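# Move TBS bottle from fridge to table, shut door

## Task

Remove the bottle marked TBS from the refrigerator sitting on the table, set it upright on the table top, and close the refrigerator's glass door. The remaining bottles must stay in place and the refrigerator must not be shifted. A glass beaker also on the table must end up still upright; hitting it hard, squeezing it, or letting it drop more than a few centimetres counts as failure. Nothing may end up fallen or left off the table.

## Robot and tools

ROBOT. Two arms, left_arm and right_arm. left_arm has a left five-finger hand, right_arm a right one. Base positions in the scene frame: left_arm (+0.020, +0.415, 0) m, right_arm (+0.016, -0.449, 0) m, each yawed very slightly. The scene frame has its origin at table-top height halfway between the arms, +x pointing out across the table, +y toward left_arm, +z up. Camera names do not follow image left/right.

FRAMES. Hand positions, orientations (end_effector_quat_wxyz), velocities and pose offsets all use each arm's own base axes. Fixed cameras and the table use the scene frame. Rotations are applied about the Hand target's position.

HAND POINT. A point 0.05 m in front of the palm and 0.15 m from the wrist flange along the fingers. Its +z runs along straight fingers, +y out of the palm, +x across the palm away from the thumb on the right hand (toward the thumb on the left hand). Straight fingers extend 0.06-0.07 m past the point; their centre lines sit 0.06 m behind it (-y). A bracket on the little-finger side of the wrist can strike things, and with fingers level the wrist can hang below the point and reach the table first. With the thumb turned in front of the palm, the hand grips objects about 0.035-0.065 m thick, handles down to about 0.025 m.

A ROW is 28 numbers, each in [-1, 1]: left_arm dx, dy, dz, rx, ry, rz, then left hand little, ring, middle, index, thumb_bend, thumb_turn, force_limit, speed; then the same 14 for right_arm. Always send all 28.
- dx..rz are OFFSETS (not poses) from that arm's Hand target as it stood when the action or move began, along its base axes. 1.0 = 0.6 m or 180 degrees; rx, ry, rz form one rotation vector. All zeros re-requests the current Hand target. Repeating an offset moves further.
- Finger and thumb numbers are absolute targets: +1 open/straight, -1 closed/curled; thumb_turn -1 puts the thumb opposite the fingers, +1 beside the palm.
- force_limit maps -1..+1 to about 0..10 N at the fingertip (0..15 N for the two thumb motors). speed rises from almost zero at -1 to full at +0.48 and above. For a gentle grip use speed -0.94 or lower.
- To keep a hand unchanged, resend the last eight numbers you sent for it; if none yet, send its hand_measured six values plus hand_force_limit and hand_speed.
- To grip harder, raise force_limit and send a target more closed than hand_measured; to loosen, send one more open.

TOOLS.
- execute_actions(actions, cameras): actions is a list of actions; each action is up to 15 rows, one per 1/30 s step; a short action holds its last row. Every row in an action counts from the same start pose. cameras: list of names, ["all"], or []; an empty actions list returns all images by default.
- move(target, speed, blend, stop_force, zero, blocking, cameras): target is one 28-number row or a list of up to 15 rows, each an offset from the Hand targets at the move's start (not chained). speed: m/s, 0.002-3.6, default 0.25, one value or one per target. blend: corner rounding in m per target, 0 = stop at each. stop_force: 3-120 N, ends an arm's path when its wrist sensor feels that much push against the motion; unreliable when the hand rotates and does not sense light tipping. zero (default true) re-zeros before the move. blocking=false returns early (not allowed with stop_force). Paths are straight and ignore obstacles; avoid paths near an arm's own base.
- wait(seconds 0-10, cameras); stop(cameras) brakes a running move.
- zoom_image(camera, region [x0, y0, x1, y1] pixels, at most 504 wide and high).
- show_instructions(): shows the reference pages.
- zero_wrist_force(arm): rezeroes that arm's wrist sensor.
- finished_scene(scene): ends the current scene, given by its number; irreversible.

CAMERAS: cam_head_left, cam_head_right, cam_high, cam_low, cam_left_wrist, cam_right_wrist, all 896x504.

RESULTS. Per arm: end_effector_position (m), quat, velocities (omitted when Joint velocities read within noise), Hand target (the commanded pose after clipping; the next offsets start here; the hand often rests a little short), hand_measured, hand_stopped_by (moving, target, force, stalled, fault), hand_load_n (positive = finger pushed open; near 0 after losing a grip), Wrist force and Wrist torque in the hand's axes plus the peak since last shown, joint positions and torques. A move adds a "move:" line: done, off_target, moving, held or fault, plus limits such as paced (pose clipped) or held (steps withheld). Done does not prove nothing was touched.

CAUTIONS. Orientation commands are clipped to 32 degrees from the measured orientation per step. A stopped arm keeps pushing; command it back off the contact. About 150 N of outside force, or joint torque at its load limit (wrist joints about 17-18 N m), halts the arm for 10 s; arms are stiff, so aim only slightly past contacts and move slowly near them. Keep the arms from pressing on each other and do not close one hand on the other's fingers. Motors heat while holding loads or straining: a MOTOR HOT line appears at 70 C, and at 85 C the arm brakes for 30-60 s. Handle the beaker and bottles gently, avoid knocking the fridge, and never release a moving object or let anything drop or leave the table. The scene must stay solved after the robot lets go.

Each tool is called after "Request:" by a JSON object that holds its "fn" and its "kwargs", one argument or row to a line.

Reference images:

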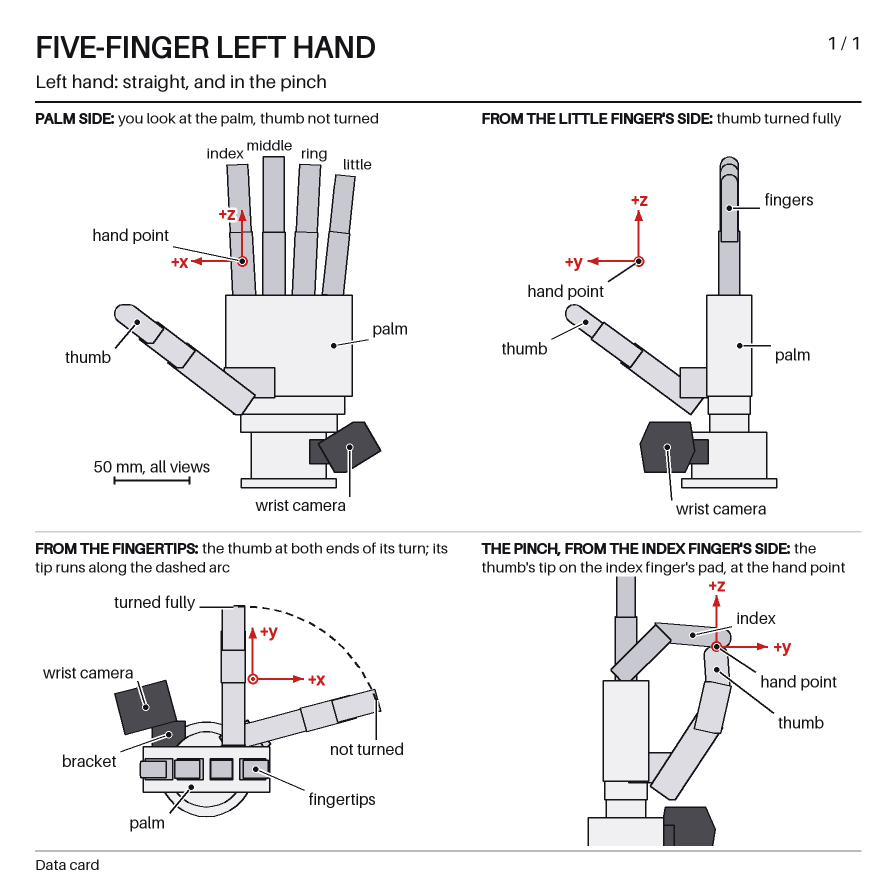

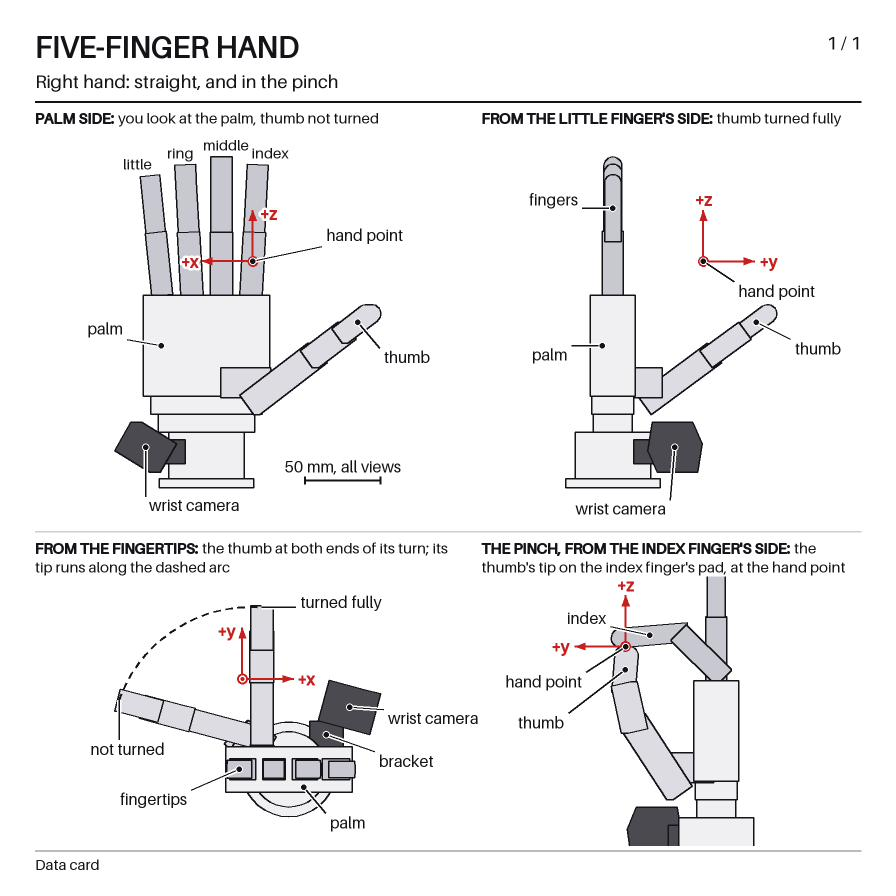

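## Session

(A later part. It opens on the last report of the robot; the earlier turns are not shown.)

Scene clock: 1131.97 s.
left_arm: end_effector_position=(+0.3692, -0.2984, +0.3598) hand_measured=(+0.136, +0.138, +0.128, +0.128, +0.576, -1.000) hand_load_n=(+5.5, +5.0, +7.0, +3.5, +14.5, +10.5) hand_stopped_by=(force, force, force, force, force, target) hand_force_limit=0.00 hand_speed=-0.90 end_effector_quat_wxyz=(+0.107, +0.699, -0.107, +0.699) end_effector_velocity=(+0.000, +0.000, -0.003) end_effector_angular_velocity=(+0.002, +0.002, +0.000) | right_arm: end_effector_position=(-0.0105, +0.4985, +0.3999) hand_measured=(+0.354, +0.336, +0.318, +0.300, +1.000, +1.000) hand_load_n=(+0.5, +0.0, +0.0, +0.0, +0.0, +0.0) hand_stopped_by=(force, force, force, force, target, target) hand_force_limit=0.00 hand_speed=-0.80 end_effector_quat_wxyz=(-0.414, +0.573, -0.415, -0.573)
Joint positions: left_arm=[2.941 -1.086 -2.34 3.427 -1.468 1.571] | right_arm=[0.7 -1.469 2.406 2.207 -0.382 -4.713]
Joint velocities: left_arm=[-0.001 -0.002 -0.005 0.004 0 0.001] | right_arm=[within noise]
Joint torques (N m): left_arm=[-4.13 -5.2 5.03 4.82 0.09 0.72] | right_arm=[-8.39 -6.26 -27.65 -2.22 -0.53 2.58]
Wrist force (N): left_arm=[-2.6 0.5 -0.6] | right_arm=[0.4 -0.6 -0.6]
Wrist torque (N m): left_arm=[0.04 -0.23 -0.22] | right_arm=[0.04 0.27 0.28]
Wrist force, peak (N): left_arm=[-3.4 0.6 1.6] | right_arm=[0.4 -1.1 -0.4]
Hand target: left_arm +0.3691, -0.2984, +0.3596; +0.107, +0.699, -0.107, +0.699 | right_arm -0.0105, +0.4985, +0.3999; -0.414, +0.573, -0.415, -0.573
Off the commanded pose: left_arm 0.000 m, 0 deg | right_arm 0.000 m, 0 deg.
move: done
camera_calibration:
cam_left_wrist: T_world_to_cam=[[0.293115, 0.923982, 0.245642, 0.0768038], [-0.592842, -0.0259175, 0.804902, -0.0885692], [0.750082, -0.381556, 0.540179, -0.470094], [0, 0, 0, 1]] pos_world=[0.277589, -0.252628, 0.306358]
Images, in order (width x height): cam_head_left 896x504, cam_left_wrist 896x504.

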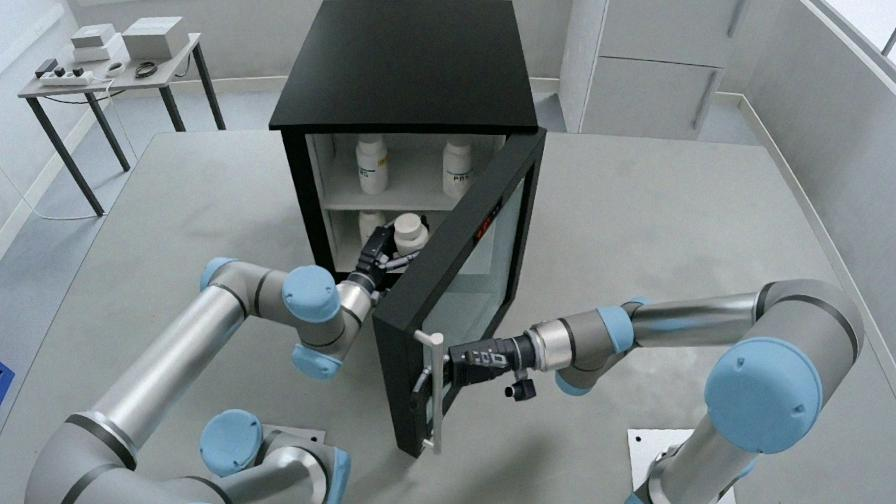

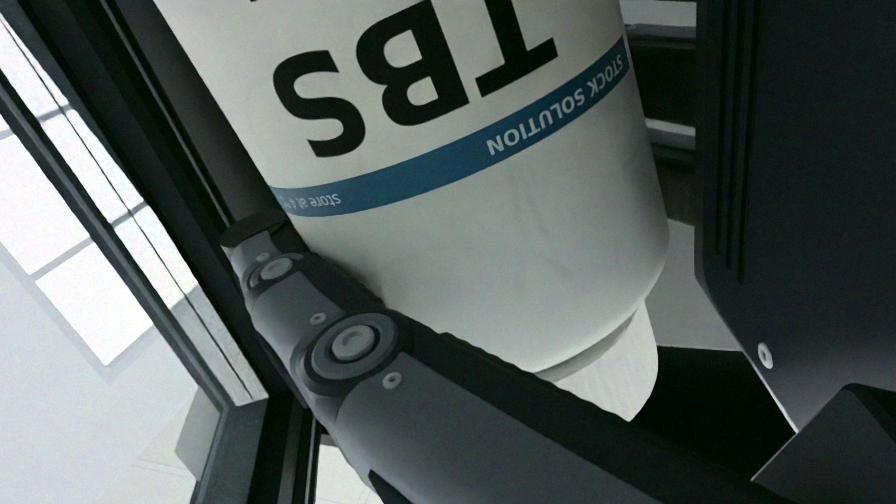

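Request:
{"fn": "move", "kwargs": {
  "target": [
    [-0.0667,0.1805,0.0333,0,0,-0.1667,-0.7,-0.7,-0.7,-0.7,-0.6,-1,0.0,-0.9,0,0,0,0,0,0,-0.2,-0.2,-0.2,-0.2,1,1,0,-0.8],
    [-0.1115,0.4287,0.0333,0,0,-0.3222,-0.7,-0.7,-0.7,-0.7,-0.6,-1,0.0,-0.9,0,0,0,0,0,0,-0.2,-0.2,-0.2,-0.2,1,1,0,-0.8],
    [-0.1025,0.5958,-0.1,0,0,-0.3889,-0.7,-0.7,-0.7,-0.7,-0.6,-1,0.0,-0.9,0,0,0,0,0,0,-0.2,-0.2,-0.2,-0.2,1,1,0,-0.8]
  ],
  "speed": 0.25,
  "blend": [0.03,0.03,0],
  "cameras": ["cam_left_wrist","cam_head_left"]
}}

Scene clock: 1144.37 s.
left_arm: end_effector_position=(+0.3076, +0.0590, +0.2997) hand_measured=(+0.136, +0.138, +0.128, +0.128, +0.576, -1.000) hand_load_n=(+5.0, +5.0, +7.0, +3.5, +14.0, +10.5) hand_stopped_by=(force, force, force, force, force, target) hand_force_limit=0.00 hand_speed=-0.90 end_effector_quat_wxyz=(+0.488, +0.511, -0.488, +0.512) | right_arm: end_effector_position=(-0.0105, +0.4985, +0.3999) hand_measured=(+0.354, +0.336, +0.318, +0.300, +1.000, +1.000) hand_load_n=(+0.0, +0.0, +0.0, +0.0, +0.0, +0.0) hand_stopped_by=(force, force, force, force, target, target) hand_force_limit=0.00 hand_speed=-0.80 end_effector_quat_wxyz=(-0.414, +0.573, -0.415, -0.573)
Joint positions: left_arm=[4.146 -1.853 -1.831 3.683 0.958 1.572] | right_arm=[0.7 -1.469 2.406 2.207 -0.382 -4.713]
Joint torques (N m): left_arm=[3.5 14.41 12.92 -0.92 1.43 0.98] | right_arm=[-8.63 -5.01 -27.77 -2.48 -0.65 2.74]
Wrist force (N): left_arm=[-2.2 1.1 -0.5] | right_arm=[0.4 -0.7 -0.4]
Wrist torque (N m): left_arm=[0.15 -0.27 -0.30] | right_arm=[0.01 0.27 0.28]
Wrist force, peak (N): left_arm=[-4.6 0.4 -0.7] | right_arm=[0.4 -1.3 -0.3]
Hand target: left_arm +0.3076, +0.0590, +0.2996; +0.488, +0.511, -0.488, +0.512 | right_arm -0.0105, +0.4985, +0.3999; -0.414, +0.573, -0.415, -0.573
Off the commanded pose: left_arm 0.000 m, 0 deg | right_arm 0.000 m, 0 deg.
move: done
camera_calibration:
cam_left_wrist: T_world_to_cam=[[0.968484, 0.0406507, 0.245738, -0.376303], [-0.227248, 0.548107, 0.804945, -0.213732], [-0.101969, -0.83542, 0.54007, 0.0338042], [0, 0, 0, 1]] pos_world=[0.31932, 0.160686, 0.246258]
Images, in order (width x height): cam_head_left 896x504, cam_left_wrist 896x504.

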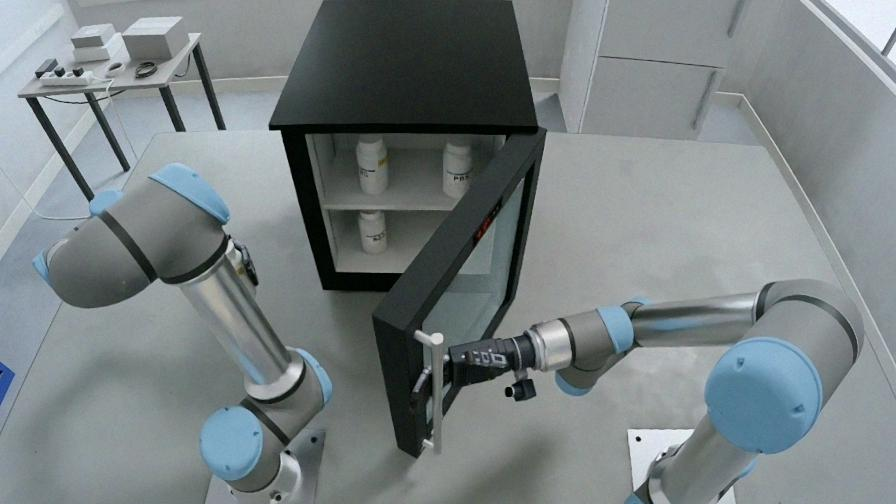

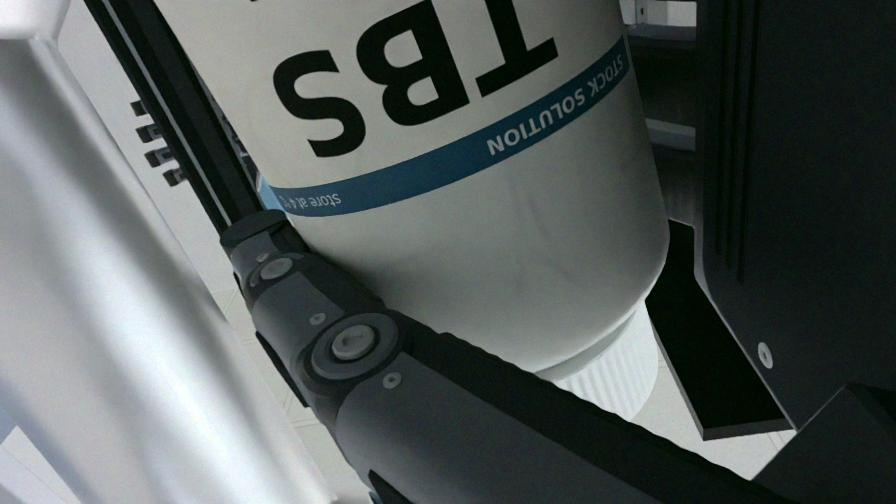

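Request:
{"fn": "zoom_image", "kwargs": {
  "camera": "cam_left_wrist",
  "region": [130, 0, 634, 440]
}}

Scaled by 1.000.

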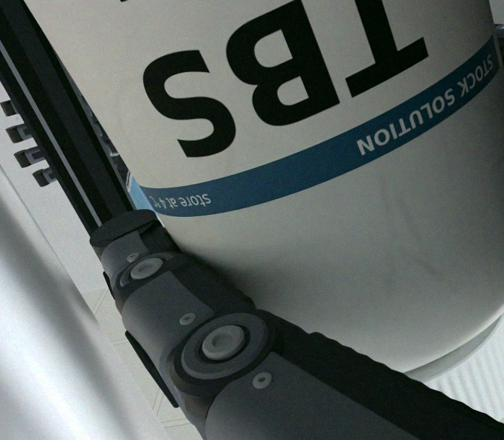

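Request:
{"fn": "move", "kwargs": {
  "target": [0,0,-0.2167,0.0568,-0.0252,0,-0.7,-0.7,-0.7,-0.7,-0.6,-1,0.0,-0.9,0,0,0,0,0,0,-0.2,-0.2,-0.2,-0.2,1,1,0,-0.8],
  "speed": 0.15
}}

Request:
{"fn": "move", "kwargs": {
  "target": [0,0,-0.1333,0,0,0,-0.7,-0.7,-0.7,-0.7,-0.6,-1,0.0,-0.9,0,0,0,0,0,0,-0.2,-0.2,-0.2,-0.2,1,1,0,-0.8],
  "speed": 0.02,
  "stop_force": 4,
  "cameras": ["cam_left_wrist","cam_head_left"]
}}

Scene clock: 1187.27 s.
left_arm: end_effector_position=(+0.3075, +0.0590, +0.1696) hand_measured=(+0.136, +0.138, +0.128, +0.128, +0.576, -1.000) hand_load_n=(+5.5, +5.0, +7.0, +3.0, +14.0, +10.0) hand_stopped_by=(force, force, force, force, force, target) hand_force_limit=0.00 hand_speed=-0.90 end_effector_quat_wxyz=(+0.422, +0.532, -0.551, +0.486) end_effector_velocity=(+0.000, +0.000, -0.001) end_effector_angular_velocity=(+0.005, -0.003, +0.000) | right_arm: end_effector_position=(-0.0105, +0.4985, +0.3999) hand_measured=(+0.354, +0.336, +0.318, +0.300, +1.000, +1.000) hand_load_n=(+0.0, +0.5, +0.0, +0.0, +0.0, +0.0) hand_stopped_by=(force, force, force, force, target, target) hand_force_limit=0.00 hand_speed=-0.80 end_effector_quat_wxyz=(-0.414, +0.573, -0.415, -0.573)
Joint positions: left_arm=[4.146 -1.94 -1.974 4.126 0.962 1.537] | right_arm=[0.7 -1.469 2.406 2.207 -0.382 -4.713]
Joint velocities: left_arm=[0 0.002 -0.001 0.006 0 0] | right_arm=[within noise]
Joint torques (N m): left_arm=[-4.94 48.01 31.81 1.16 0.69 0.96] | right_arm=[-8.56 -6.02 -28.1 -2.22 -0.62 2.5]
Wrist force (N): left_arm=[-2.3 1.2 0.0] | right_arm=[0.3 -0.6 -0.3]
Wrist torque (N m): left_arm=[0.10 -0.22 -0.17] | right_arm=[0.02 0.28 0.27]
Wrist force, peak (N): left_arm=[-3.7 1.3 0.1] | right_arm=[0.5 -1.3 -0.2]
Hand target: left_arm +0.3076, +0.0590, +0.1696; +0.421, +0.532, -0.551, +0.486 | right_arm -0.0105, +0.4985, +0.3999; -0.414, +0.573, -0.415, -0.573
Off the commanded pose: left_arm 0.000 m, 0 deg | right_arm 0.000 m, 0 deg.
move: done

Scene clock: 1191.87 s.
left_arm: end_effector_position=(+0.3076, +0.0590, +0.1008) hand_measured=(+0.136, +0.138, +0.128, +0.128, +0.576, -1.000) hand_load_n=(+5.0, +5.0, +7.5, +3.5, +14.0, +10.5) hand_stopped_by=(force, force, force, force, force, target) hand_force_limit=0.00 hand_speed=-0.90 end_effector_quat_wxyz=(+0.421, +0.532, -0.551, +0.486) | right_arm: end_effector_position=(-0.0105, +0.4985, +0.3999) hand_measured=(+0.354, +0.336, +0.318, +0.300, +1.000, +1.000) hand_load_n=(+0.0, +0.0, +0.0, +0.0, -0.5, +0.0) hand_stopped_by=(force, force, force, force, target, target) hand_force_limit=0.00 hand_speed=-0.80 end_effector_quat_wxyz=(-0.414, +0.573, -0.415, -0.573)
Joint positions: left_arm=[4.146 -2.074 -2.014 4.3 0.962 1.537] | right_arm=[0.7 -1.469 2.406 2.207 -0.382 -4.713]
Joint torques (N m): left_arm=[-4.41 50.18 28.53 2.14 -0.94 0.29] | right_arm=[-9.04 -5.69 -27.08 -2.01 -0.47 2.63]
Wrist force (N): left_arm=[2.1 1.3 -0.2] | right_arm=[0.1 -0.8 -0.5]
Wrist torque (N m): left_arm=[0.05 -0.22 -0.10] | right_arm=[0.00 0.31 0.25]
Wrist force, peak (N): left_arm=[5.2 -0.5 -2.3] | right_arm=[0.7 -1.1 -0.6]
Hand target: left_arm +0.3076, +0.0590, +0.1008; +0.421, +0.532, -0.551, +0.486 (not the last commanded pose) | right_arm -0.0105, +0.4985, +0.3999; -0.414, +0.573, -0.415, -0.573
Off the commanded pose: left_arm 0.011 m, 0 deg | right_arm 0.000 m, 0 deg.
move: contact (left_arm)
camera_calibration:
cam_left_wrist: T_world_to_cam=[[0.945853, -0.0105423, 0.324424, -0.325314], [-0.293612, 0.398361, 0.868965, -0.0308943], [-0.138399, -0.917168, 0.373696, 0.174034], [0, 0, 0, 1]] pos_world=[0.322714, 0.168496, 0.0673498]
Images, in order (width x height): cam_head_left 896x504, cam_left_wrist 896x504.

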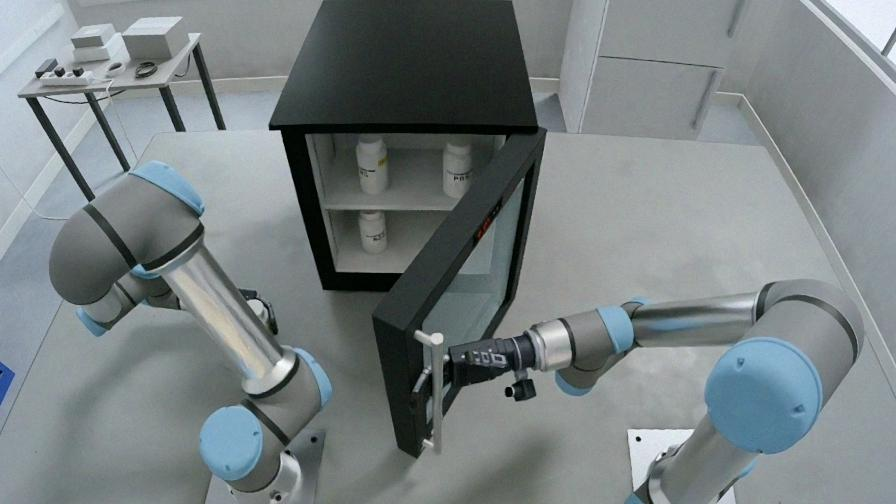

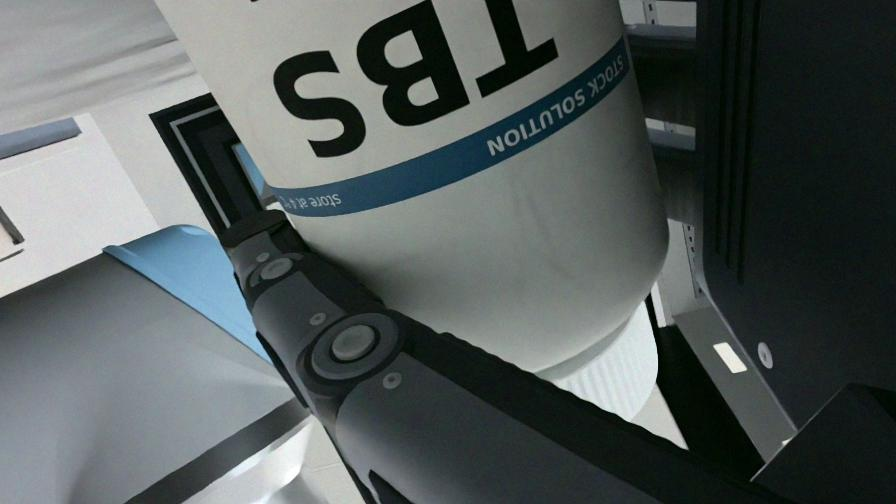

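Request:
{"fn": "move", "kwargs": {
  "target": [0,0,0.0017,0,0,0,0.9,0.9,0.9,0.9,0.95,-1,0.0,-0.85,0,0,0,0,0,0,-0.2,-0.2,-0.2,-0.2,1,1,0,-0.8],
  "speed": 0.02,
  "cameras": ["cam_left_wrist"]
}}

Scene clock: 1200.90 s.
left_arm: end_effector_position=(+0.3076, +0.0590, +0.1018) hand_measured=(+0.900, +0.900, +0.900, +0.900, +0.950, -1.000) hand_load_n=(+0.0, +0.0, +0.0, +0.0, +0.0, +0.0) hand_stopped_by=(target, target, target, target, target, target) hand_force_limit=0.00 hand_speed=-0.85 end_effector_quat_wxyz=(+0.421, +0.532, -0.551, +0.486) | right_arm: end_effector_position=(-0.0105, +0.4985, +0.3999) hand_measured=(+0.354, +0.336, +0.318, +0.300, +1.000, +1.000) hand_load_n=(+0.0, +0.0, +0.0, +0.0, +0.0, +0.0) hand_stopped_by=(force, force, force, force, target, target) hand_force_limit=0.00 hand_speed=-0.80 end_effector_quat_wxyz=(-0.414, +0.573, -0.415, -0.573)
Joint positions: left_arm=[4.146 -2.072 -2.013 4.298 0.962 1.537] | right_arm=[0.7 -1.469 2.406 2.207 -0.382 -4.713]
Joint torques (N m): left_arm=[-4.78 24.81 20.97 1.48 -0.76 0.26] | right_arm=[-7.87 -7.11 -28.33 -2.26 -0.55 2.58]
Wrist force (N): left_arm=[-0.5 1.0 -0.4] | right_arm=[-0.1 -0.7 -0.2]
Wrist torque (N m): left_arm=[0.05 -0.28 -0.16] | right_arm=[0.00 0.32 0.25]
Wrist force, peak (N): left_arm=[3.9 1.4 -2.1] | right_arm=[0.6 -1.2 -0.5]
Hand target: left_arm +0.3076, +0.0590, +0.1018; +0.421, +0.532, -0.551, +0.486 | right_arm -0.0105, +0.4985, +0.3999; -0.414, +0.573, -0.415, -0.573
Off the commanded pose: left_arm 0.000 m, 0 deg | right_arm 0.000 m, 0 deg.
move: done
camera_calibration:
cam_left_wrist: T_world_to_cam=[[0.945849, -0.0105725, 0.324436, -0.325632], [-0.293623, 0.398282, 0.868998, -0.0317485], [-0.138404, -0.917202, 0.37361, 0.173674], [0, 0, 0, 1]] pos_world=[0.322714, 0.168496, 0.0683499]
Images, in order (width x height): cam_left_wrist 896x504.

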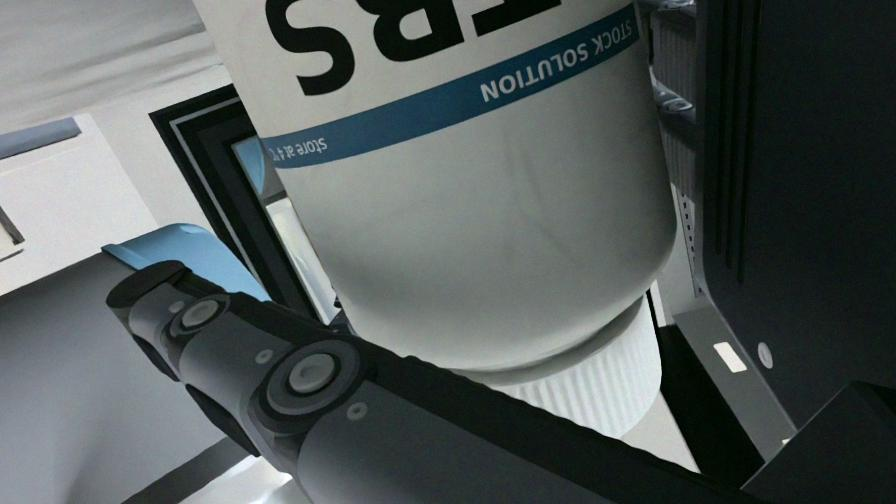

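Request:
{"fn": "move", "kwargs": {
  "target": [
    [0.01,0.0005,0,0,0,0,1,1,1,1,1,-1,0.0,-0.5,0,0,0,0,0,0,-0.2,-0.2,-0.2,-0.2,1,1,0,-0.8],
    [-0.0023,0.2668,0.01,0,0,0,1,1,1,1,1,-1,0.0,-0.5,0,0,0,0,0,0,-0.2,-0.2,-0.2,-0.2,1,1,0,-0.8]
  ],
  "speed": [0.02,0.07],
  "cameras": ["cam_left_wrist","cam_head_left","cam_head_right"]
}}

Scene clock: 1210.37 s.
left_arm: end_effector_position=(+0.3062, +0.2191, +0.1077) hand_measured=(+1.000, +1.000, +1.000, +1.000, +1.000, -1.000) hand_load_n=(+0.0, +0.5, +0.0, +0.0, +0.0, +0.0) hand_stopped_by=(target, target, target, target, target, target) hand_force_limit=0.00 hand_speed=-0.50 end_effector_quat_wxyz=(+0.421, +0.532, -0.551, +0.486) | right_arm: end_effector_position=(-0.0105, +0.4985, +0.3999) hand_measured=(+0.354, +0.336, +0.318, +0.300, +1.000, +1.000) hand_load_n=(+0.5, +0.0, +0.0, +0.0, +0.0, +0.0) hand_stopped_by=(force, force, force, force, target, target) hand_force_limit=0.00 hand_speed=-0.80 end_effector_quat_wxyz=(-0.414, +0.573, -0.415, -0.573)
Joint positions: left_arm=[4.295 -2.259 -1.632 4.085 1.108 1.572] | right_arm=[0.7 -1.469 2.406 2.207 -0.382 -4.713]
Joint torques (N m): left_arm=[-3.08 61.96 1.43 1.29 -1.07 -0.92] | right_arm=[-7.39 -5.89 -28.06 -2.18 -0.49 2.53]
Wrist force (N): left_arm=[0.0 1.3 -0.5] | right_arm=[0.1 -0.6 -0.5]
Wrist torque (N m): left_arm=[0.12 -0.30 -0.27] | right_arm=[0.03 0.30 0.26]
Wrist force, peak (N): left_arm=[-0.6 1.4 -1.2] | right_arm=[0.5 -1.3 -0.5]
Hand target: left_arm +0.3062, +0.2191, +0.1078; +0.421, +0.532, -0.551, +0.486 | right_arm -0.0105, +0.4985, +0.3999; -0.414, +0.573, -0.415, -0.573
Off the commanded pose: left_arm 0.000 m, 0 deg | right_arm 0.000 m, 0 deg.
move: done
camera_calibration:
cam_left_wrist: T_world_to_cam=[[0.945847, -0.0104994, 0.324442, -0.324554], [-0.293632, 0.398442, 0.868922, -0.101096], [-0.138394, -0.917134, 0.373782, 0.318082], [0, 0, 0, 1]] pos_world=[0.321314, 0.328597, 0.0742497]
Images, in order (width x height): cam_head_left 896x504, cam_head_right 896x504, cam_left_wrist 896x504.

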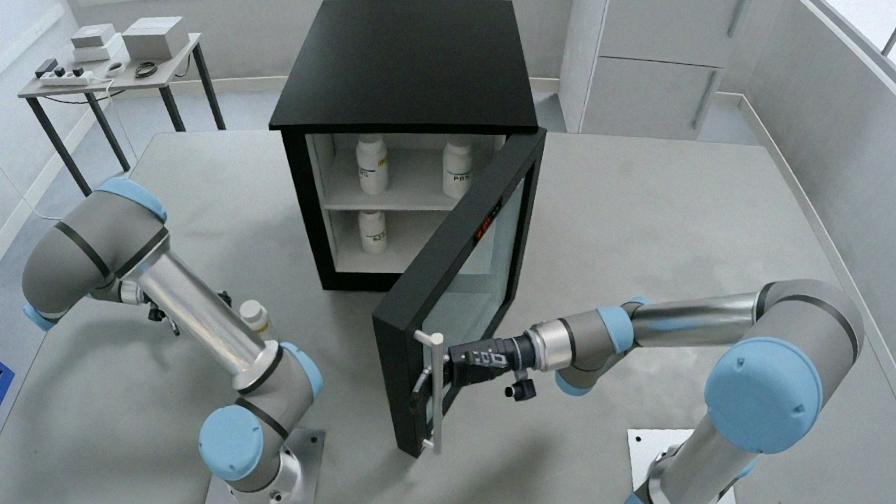

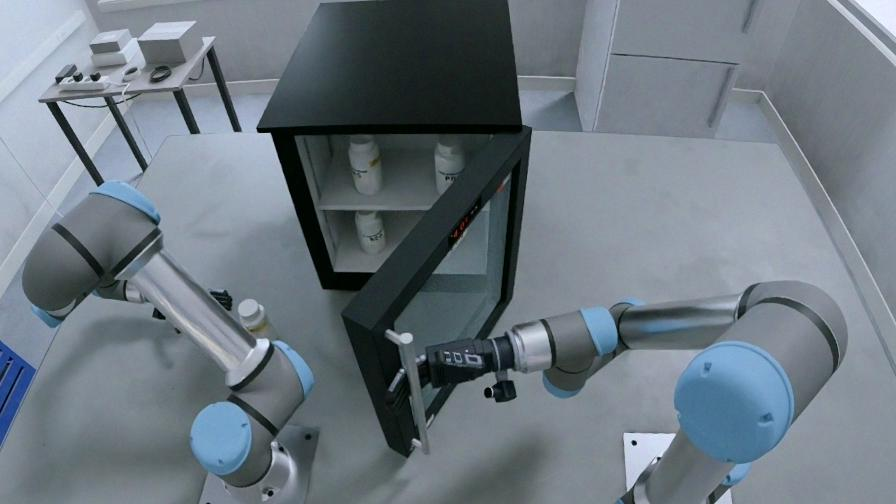

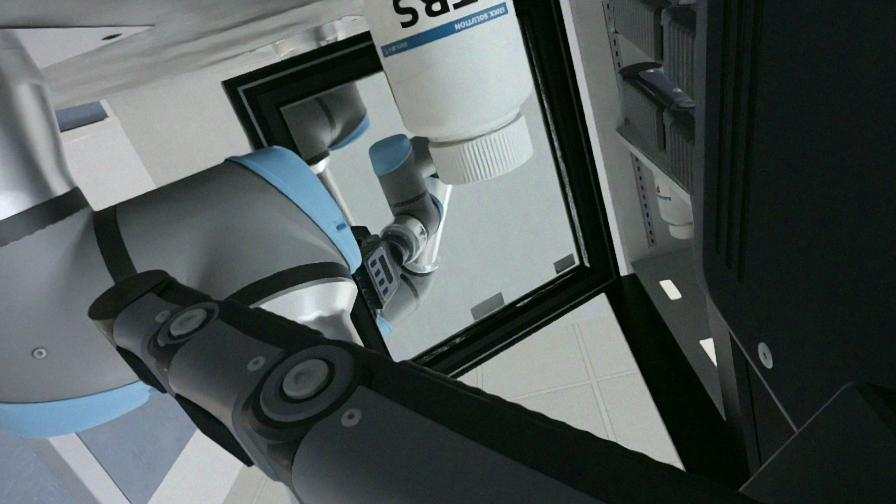

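Request:
{"fn": "move", "kwargs": {
  "target": [
    [0,0,0,0,0,0,1,1,1,1,1,-1,0.0,-0.5,0.0472,0.1170,0,0,0,-0.0556,-0.2,-0.2,-0.2,-0.2,1,1,0,-0.8],
    [0,0,0,0,0,0,1,1,1,1,1,-1,0.0,-0.5,0.1139,0.2243,0,0,0,-0.1111,-0.2,-0.2,-0.2,-0.2,1,1,0,-0.8],
    [0,0,0,0,0,0,1,1,1,1,1,-1,0.0,-0.5,0.1980,0.3185,0,0,0,-0.1667,-0.2,-0.2,-0.2,-0.2,1,1,0,-0.8],
    [0,0,0,0,0,0,1,1,1,1,1,-1,0.0,-0.5,0.2972,0.3965,0,0,0,-0.2222,-0.2,-0.2,-0.2,-0.2,1,1,0,-0.8],
    [0,0,0,0,0,0,1,1,1,1,1,-1,0.0,-0.5,0.4087,0.4562,0,0,0,-0.2778,-0.2,-0.2,-0.2,-0.2,1,1,0,-0.8]
  ],
  "speed": 0.12,
  "stop_force": 50,
  "cameras": ["cam_head_left"]
}}

Request:
{"fn": "move", "kwargs": {
  "target": [
    [0,0,0,0,0,0,1,1,1,1,1,-1,0.0,-0.5,0.0592,0.0224,0,0,0,-0.0277,-0.2,-0.2,-0.2,-0.2,1,1,0,-0.8],
    [0,0,0,0,0,0,1,1,1,1,1,-1,0.0,-0.5,0.12,0.0393,0,0,0,-0.0555,-0.2,-0.2,-0.2,-0.2,1,1,0,-0.8]
  ],
  "speed": 0.04,
  "stop_force": 20,
  "cameras": ["cam_head_left","cam_right_wrist","cam_left_wrist"]
}}

Scene clock: 1231.57 s.
left_arm: end_effector_position=(+0.3062, +0.2191, +0.1078) hand_measured=(+1.000, +1.000, +1.000, +1.000, +1.000, -1.000) hand_load_n=(+0.0, +0.0, +0.0, +0.0, +0.0, -0.5) hand_stopped_by=(target, target, target, target, target, target) hand_force_limit=0.00 hand_speed=-0.50 end_effector_quat_wxyz=(+0.421, +0.532, -0.551, +0.486) | right_arm: end_effector_position=(+0.2347, +0.7722, +0.3999) hand_measured=(+0.354, +0.336, +0.318, +0.300, +1.000, +1.000) hand_load_n=(+0.0, +0.0, +0.0, +1.0, +0.0, +0.0) hand_stopped_by=(force, force, force, force, target, target) hand_force_limit=0.00 hand_speed=-0.80 end_effector_quat_wxyz=(+0.617, -0.344, +0.618, +0.344)
Joint positions: left_arm=[4.295 -2.259 -1.632 4.085 1.108 1.572] | right_arm=[1.042 -0.996 1.687 2.452 -1.596 -4.711]
Joint torques (N m): left_arm=[-3.52 61.41 -1.32 1.38 -1.01 -1.07] | right_arm=[-8.8 -57.05 -4.93 -3.14 -0.52 2.53]
Wrist force (N): left_arm=[0.0 1.4 -0.4] | right_arm=[0.8 -1.1 0.2]
Wrist torque (N m): left_arm=[0.13 -0.30 -0.27] | right_arm=[-0.04 0.43 0.33]
Wrist force, peak (N): left_arm=[-0.4 1.6 -0.5] | right_arm=[-0.6 2.7 -4.7]
Hand target: left_arm +0.3062, +0.2191, +0.1078; +0.421, +0.532, -0.551, +0.486 | right_arm +0.2348, +0.7722, +0.3999; +0.617, -0.344, +0.618, +0.344
Off the commanded pose: left_arm 0.000 m, 0 deg | right_arm 0.000 m, 0 deg.
move: done
Images, in order (width x height): cam_head_left 896x504.

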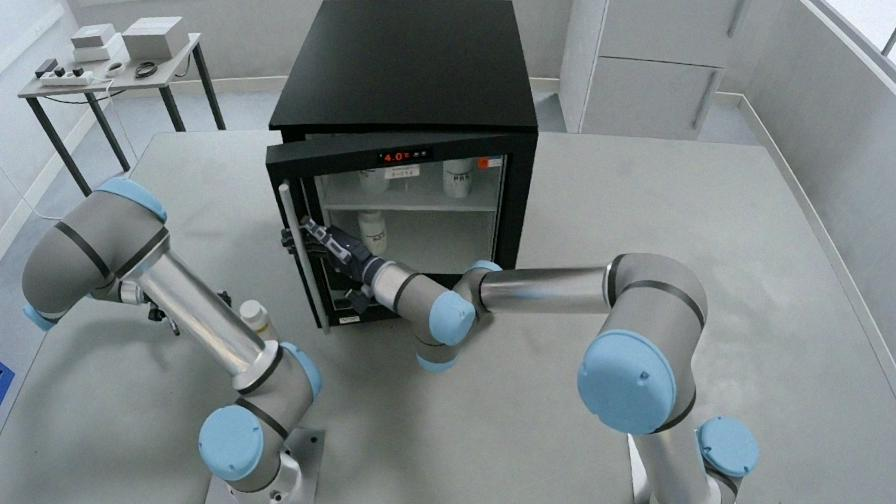

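Scene clock: 1235.20 s.
left_arm: end_effector_position=(+0.3062, +0.2191, +0.1078) hand_measured=(+1.000, +1.000, +1.000, +1.000, +1.000, -1.000) hand_load_n=(+0.0, +0.0, +0.0, +0.0, +0.0, +0.0) hand_stopped_by=(target, target, target, target, target, target) hand_force_limit=0.00 hand_speed=-0.50 end_effector_quat_wxyz=(+0.421, +0.532, -0.551, +0.486) | right_arm: end_effector_position=(+0.3068, +0.7958, +0.3999) hand_measured=(+0.354, +0.336, +0.318, +0.300, +1.000, +1.000) hand_load_n=(+0.0, +0.0, +0.0, +1.5, +0.0, -0.5) hand_stopped_by=(force, force, force, force, target, target) hand_force_limit=0.00 hand_speed=-0.80 end_effector_quat_wxyz=(+0.645, -0.289, +0.646, +0.289)
Joint positions: left_arm=[4.295 -2.259 -1.632 4.085 1.108 1.572] | right_arm=[1.032 -0.903 1.519 2.526 -1.761 -4.711]
Joint torques (N m): left_arm=[-2.95 60.49 -1.07 1.36 -0.74 -0.98] | right_arm=[8.06 -61.93 -2.43 -4.32 -0.74 2.68]
Wrist force (N): left_arm=[-0.1 1.1 -0.6] | right_arm=[-0.5 -1.1 1.7]
Wrist torque (N m): left_arm=[0.10 -0.30 -0.27] | right_arm=[-0.09 0.41 0.29]
Wrist force, peak (N): left_arm=[-0.3 1.6 -0.6] | right_arm=[-1.6 -1.5 1.4]
Hand target: left_arm +0.3062, +0.2191, +0.1078; +0.421, +0.532, -0.551, +0.486 | right_arm +0.3068, +0.7958, +0.3999; +0.645, -0.289, +0.646, +0.289
Off the commanded pose: left_arm 0.000 m, 0 deg | right_arm 0.000 m, 0 deg.
move: done
camera_calibration:
cam_left_wrist: T_world_to_cam=[[0.945853, -0.0105423, 0.324424, -0.324572], [-0.293612, 0.398361, 0.868965, -0.101166], [-0.138399, -0.917168, 0.373696, 0.318063], [0, 0, 0, 1]] pos_world=[0.321314, 0.328596, 0.0743498]
cam_right_wrist: T_world_to_cam=[[-0.703453, 0.671695, -0.232334, -0.22673], [-0.492756, -0.225337, 0.840485, -0.00595774], [0.512196, 0.705726, 0.489496, -0.798847], [0, 0, 0, 1]] pos_world=[0.246737, 0.714718, 0.343363]
Images, in order (width x height): cam_head_left 896x504, cam_left_wrist 896x504, cam_right_wrist 896x504.

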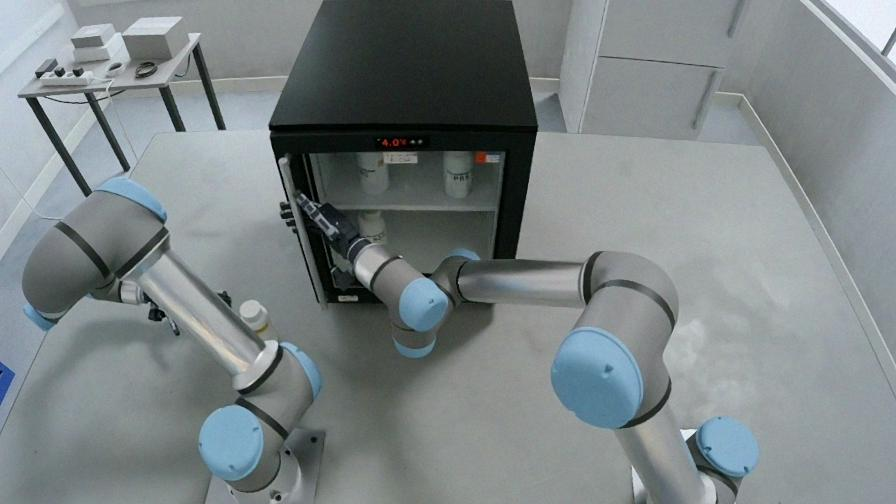

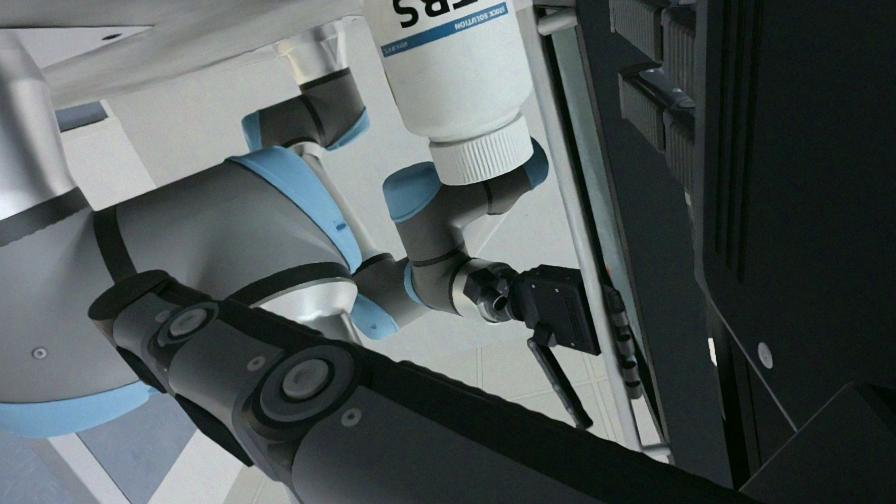

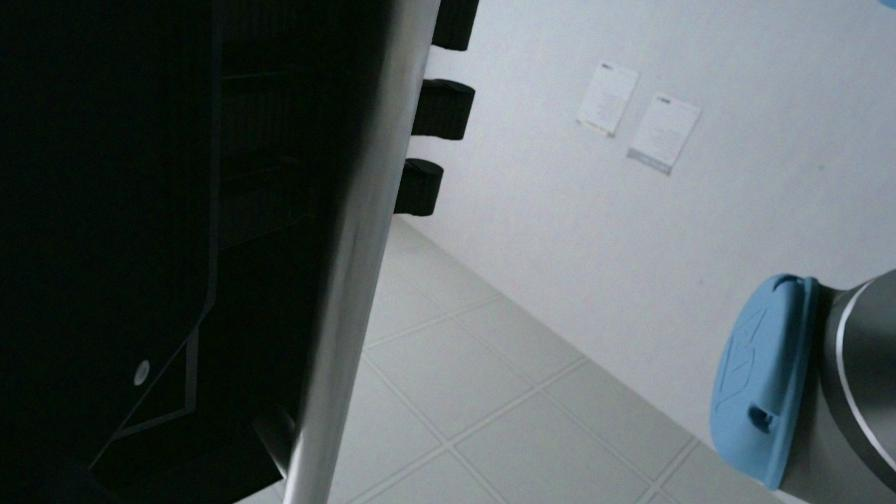

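Request:
{"fn": "move", "kwargs": {
  "target": [0,0,0,0,0,0,1,1,1,1,1,-1,0.0,-0.5,0,0,0,0,0,0,0.5,0.5,0.5,0.5,1,1,0,-0.8],
  "speed": 0.05
}}

Request:
{"fn": "move", "kwargs": {
  "target": [
    [0,0,0,0,0,0,1,1,1,1,1,-1,0.0,-0.5,0.0053,-0.0965,0,0,0,0,0.5,0.5,0.5,0.5,1,1,0,-0.8],
    [0,0,0,0,0,0,1,1,1,1,1,-1,0.0,-0.5,-0.0946,-0.121,0,0,0,0,0.5,0.5,0.5,0.5,1,1,0,-0.8]
  ],
  "speed": 0.07,
  "cameras": ["cam_head_left","cam_head_right","cam_left_wrist"]
}}

Request:
{"fn": "zoom_image", "kwargs": {
  "camera": "cam_head_left",
  "region": [250, 100, 350, 200]
}}

Request:
{"fn": "zoom_image", "kwargs": {
  "camera": "cam_head_left",
  "region": [290, 220, 390, 320]
}}

Scene clock: 1243.53 s.
left_arm: end_effector_position=(+0.3062, +0.2191, +0.1078) hand_measured=(+1.000, +1.000, +1.000, +1.000, +1.000, -1.000) hand_load_n=(+0.0, +0.0, +0.0, +0.0, +0.0, -0.5) hand_stopped_by=(target, target, target, target, target, target) hand_force_limit=0.00 hand_speed=-0.50 end_effector_quat_wxyz=(+0.421, +0.532, -0.551, +0.486) | right_arm: end_effector_position=(+0.3068, +0.7958, +0.4000) hand_measured=(+0.500, +0.500, +0.500, +0.500, +1.000, +1.000) hand_load_n=(+0.0, +0.5, +0.0, +0.0, +0.0, +0.0) hand_stopped_by=(target, target, target, target, target, target) hand_force_limit=0.00 hand_speed=-0.80 end_effector_quat_wxyz=(+0.645, -0.289, +0.646, +0.289)
Joint positions: left_arm=[4.295 -2.259 -1.632 4.085 1.108 1.572] | right_arm=[1.032 -0.903 1.519 2.526 -1.761 -4.711]
Joint torques (N m): left_arm=[-1.96 61.3 -1.22 1.26 -0.75 -0.97] | right_arm=[9.71 -60.73 -3.92 -2.63 -0.74 2.42]
Wrist force (N): left_arm=[-0.1 1.5 -0.4] | right_arm=[0.1 -0.8 -0.7]
Wrist torque (N m): left_arm=[0.15 -0.29 -0.28] | right_arm=[-0.04 0.34 0.33]
Wrist force, peak (N): left_arm=[-0.2 1.6 -0.4] | right_arm=[-0.5 -1.3 3.8]
Hand target: left_arm +0.3062, +0.2191, +0.1078; +0.421, +0.532, -0.551, +0.486 | right_arm +0.3068, +0.7958, +0.3999; +0.645, -0.289, +0.646, +0.289
Off the commanded pose: left_arm 0.000 m, 0 deg | right_arm 0.000 m, 0 deg.
move: done

Scene clock: 1245.73 s.
left_arm: end_effector_position=(+0.3062, +0.2191, +0.1078) hand_measured=(+1.000, +1.000, +1.000, +1.000, +1.000, -1.000) hand_load_n=(+0.0, +0.0, +0.0, +0.0, +0.0, +0.0) hand_stopped_by=(target, target, target, target, target, target) hand_force_limit=0.00 hand_speed=-0.50 end_effector_quat_wxyz=(+0.421, +0.532, -0.551, +0.486) | right_arm: end_effector_position=(+0.2499, +0.7231, +0.4001) hand_measured=(+0.500, +0.500, +0.500, +0.500, +1.000, +1.000) hand_load_n=(+0.0, +0.0, +0.0, +0.0, +0.0, +0.0) hand_stopped_by=(target, target, target, target, target, target) hand_force_limit=0.00 hand_speed=-0.80 end_effector_quat_wxyz=(+0.645, -0.289, +0.646, +0.289)
Joint positions: left_arm=[4.295 -2.259 -1.632 4.085 1.108 1.572] | right_arm=[1.055 -1.066 1.807 2.401 -1.784 -4.711]
Joint torques (N m): left_arm=[-1.96 59.69 -0.94 1.17 -0.76 -0.98] | right_arm=[-9.61 -19.82 -32.73 0.07 1.03 0.05]
Wrist force (N): left_arm=[-0.2 1.3 -0.4] | right_arm=[-0.4 -0.5 -1.0]
Wrist torque (N m): left_arm=[0.11 -0.28 -0.28] | right_arm=[-0.02 0.41 0.26]
Wrist force, peak (N): left_arm=[-0.4 1.6 -0.3] | right_arm=[-0.3 -2.8 6.1]
Hand target: left_arm +0.3062, +0.2191, +0.1078; +0.421, +0.532, -0.551, +0.486 | right_arm +0.2500, +0.7232, +0.3999; +0.645, -0.289, +0.646, +0.289
Off the commanded pose: left_arm 0.000 m, 0 deg | right_arm 0.000 m, 0 deg.
move: done
camera_calibration:
cam_left_wrist: T_world_to_cam=[[0.945853, -0.0105423, 0.324424, -0.324572], [-0.293612, 0.398361, 0.868965, -0.101166], [-0.138399, -0.917168, 0.373696, 0.318063], [0, 0, 0, 1]] pos_world=[0.321314, 0.328596, 0.0743498]
Images, in order (width x height): cam_head_left 896x504, cam_head_right 896x504, cam_left_wrist 896x504.

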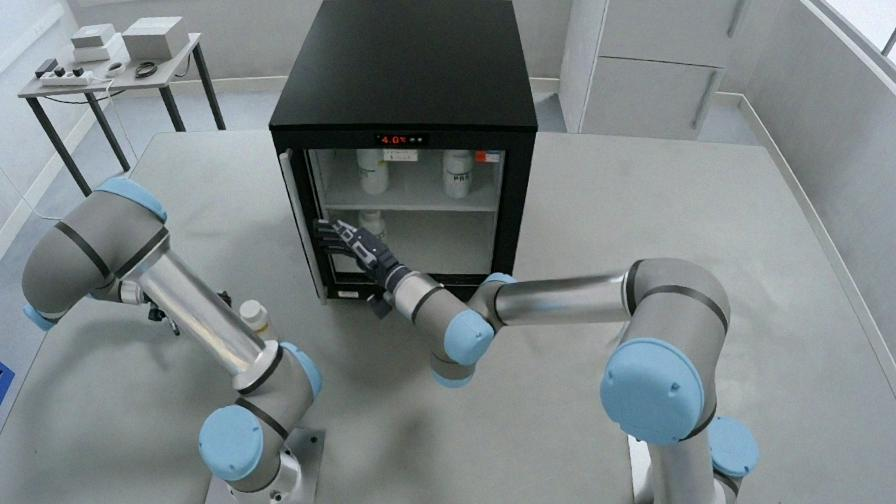

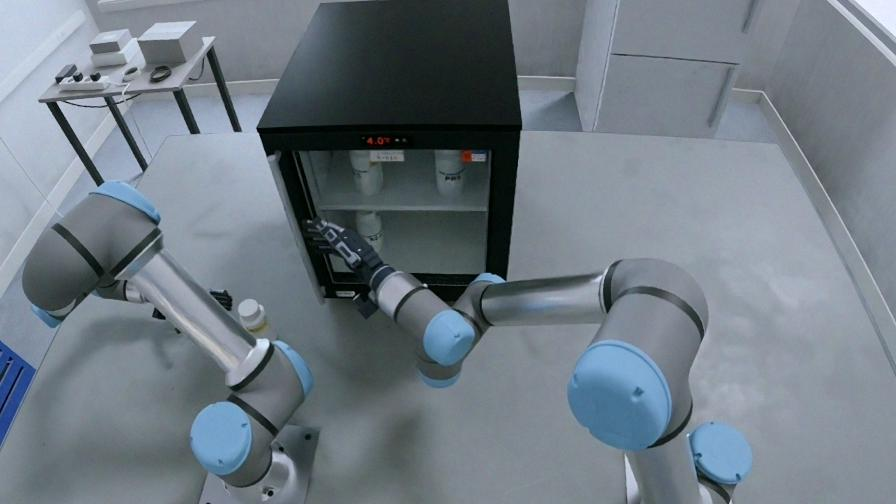

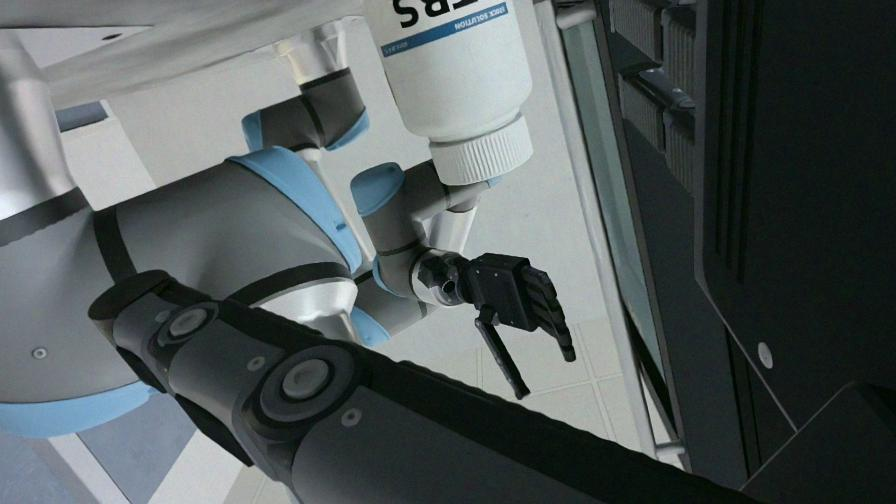

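Scaled by 5.040 from the camera's 896x504 image, which has a finer 1280x720 frame.

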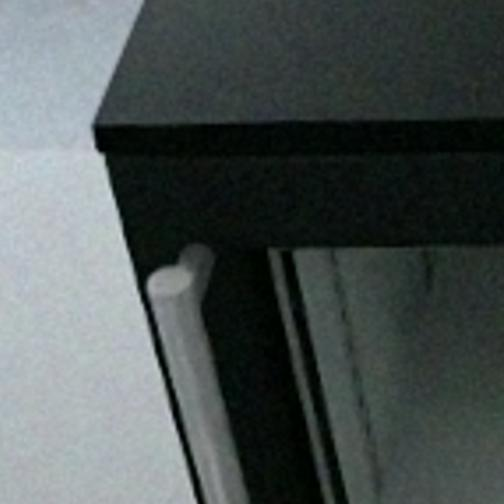

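Scaled by 5.040 from the camera's 896x504 image, which has a finer 1280x720 frame.

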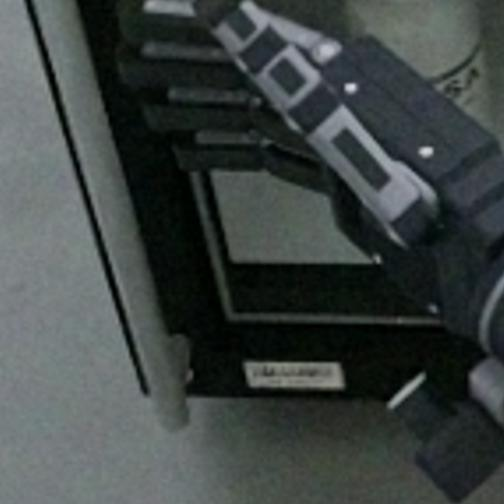

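Request:
{"fn": "move", "kwargs": {
  "target": [0,0,0,0,0,0,1,1,1,1,1,-1,0.0,-0.5,-0.18,-0.15,0,0,0,0,0.5,0.5,0.5,0.5,1,1,0,-0.8],
  "speed": 0.25,
  "cameras": ["cam_head_left","cam_left_wrist"]
}}

Request:
{"fn": "zoom_image", "kwargs": {
  "camera": "cam_head_left",
  "region": [200, 130, 550, 340]
}}

Scene clock: 1253.97 s.
left_arm: end_effector_position=(+0.3062, +0.2191, +0.1078) hand_measured=(+1.000, +1.000, +1.000, +1.000, +1.000, -1.000) hand_load_n=(+0.0, +0.0, +0.0, +0.0, +0.0, -0.5) hand_stopped_by=(target, target, target, target, target, target) hand_force_limit=0.00 hand_speed=-0.50 end_effector_quat_wxyz=(+0.421, +0.532, -0.551, +0.486) | right_arm: end_effector_position=(+0.1421, +0.6332, +0.4000) hand_measured=(+0.500, +0.500, +0.500, +0.500, +1.000, +1.000) hand_load_n=(+0.0, -0.5, +0.0, +0.0, +0.0, +0.0) hand_stopped_by=(target, target, target, target, target, target) hand_force_limit=0.00 hand_speed=-0.80 end_effector_quat_wxyz=(+0.645, -0.289, +0.646, +0.289)
Joint positions: left_arm=[4.295 -2.259 -1.632 4.085 1.108 1.572] | right_arm=[1.187 -1.262 2.124 2.28 -1.916 -4.711]
Joint torques (N m): left_arm=[-0.75 59.54 -1.42 1.22 -0.72 -1.02] | right_arm=[9.56 -32.7 -4.78 -1.48 -0.61 2.4]
Wrist force (N): left_arm=[-0.3 1.4 -0.4] | right_arm=[0.0 -0.5 -1.1]
Wrist torque (N m): left_arm=[0.13 -0.26 -0.29] | right_arm=[0.04 0.39 0.34]
Wrist force, peak (N): left_arm=[-0.2 1.7 -0.5] | right_arm=[-0.6 2.1 -3.2]
Hand target: left_arm +0.3062, +0.2191, +0.1078; +0.421, +0.532, -0.551, +0.486 | right_arm +0.1420, +0.6332, +0.3999; +0.645, -0.289, +0.646, +0.289
Off the commanded pose: left_arm 0.000 m, 0 deg | right_arm 0.000 m, 0 deg.
move: done
camera_calibration:
cam_left_wrist: T_world_to_cam=[[0.945853, -0.0105423, 0.324424, -0.324572], [-0.293612, 0.398361, 0.868965, -0.101166], [-0.138399, -0.917168, 0.373696, 0.318063], [0, 0, 0, 1]] pos_world=[0.321314, 0.328596, 0.0743498]
Images, in order (width x height): cam_head_left 896x504, cam_left_wrist 896x504.

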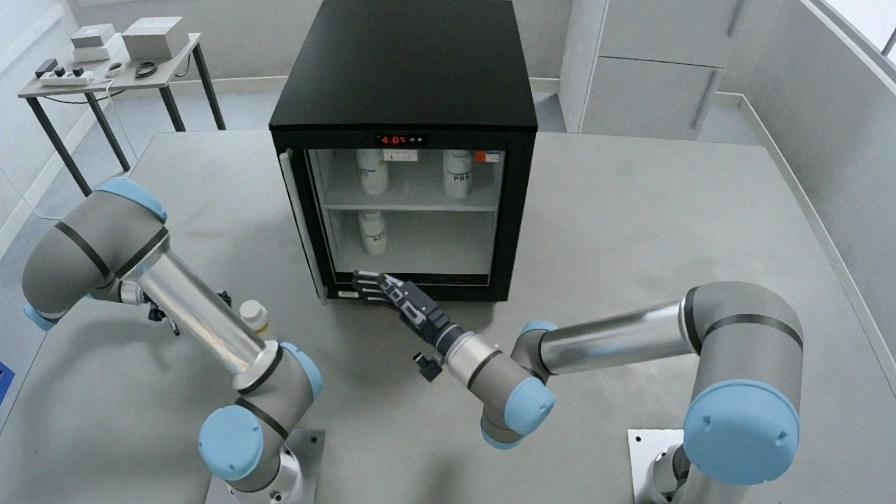

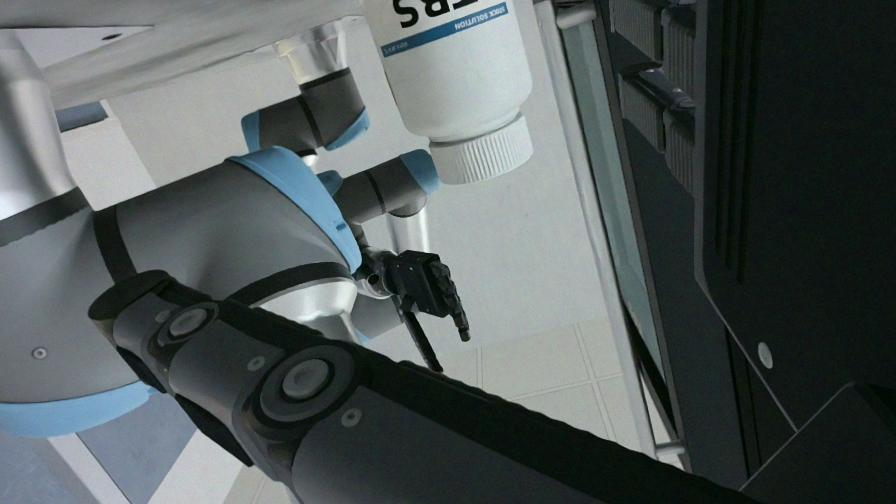

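Scaled by 1.440 from the camera's 896x504 image, which has a finer 1280x720 frame.

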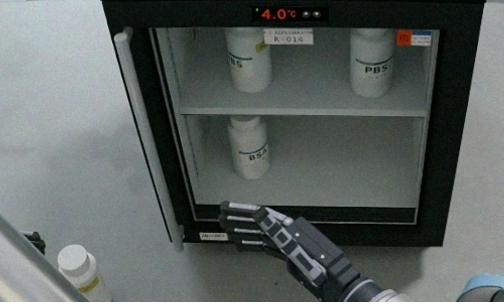

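Request:
{"fn": "finished_scene", "kwargs": {
  "scene": 1
}}

The scene is finished: the task was done.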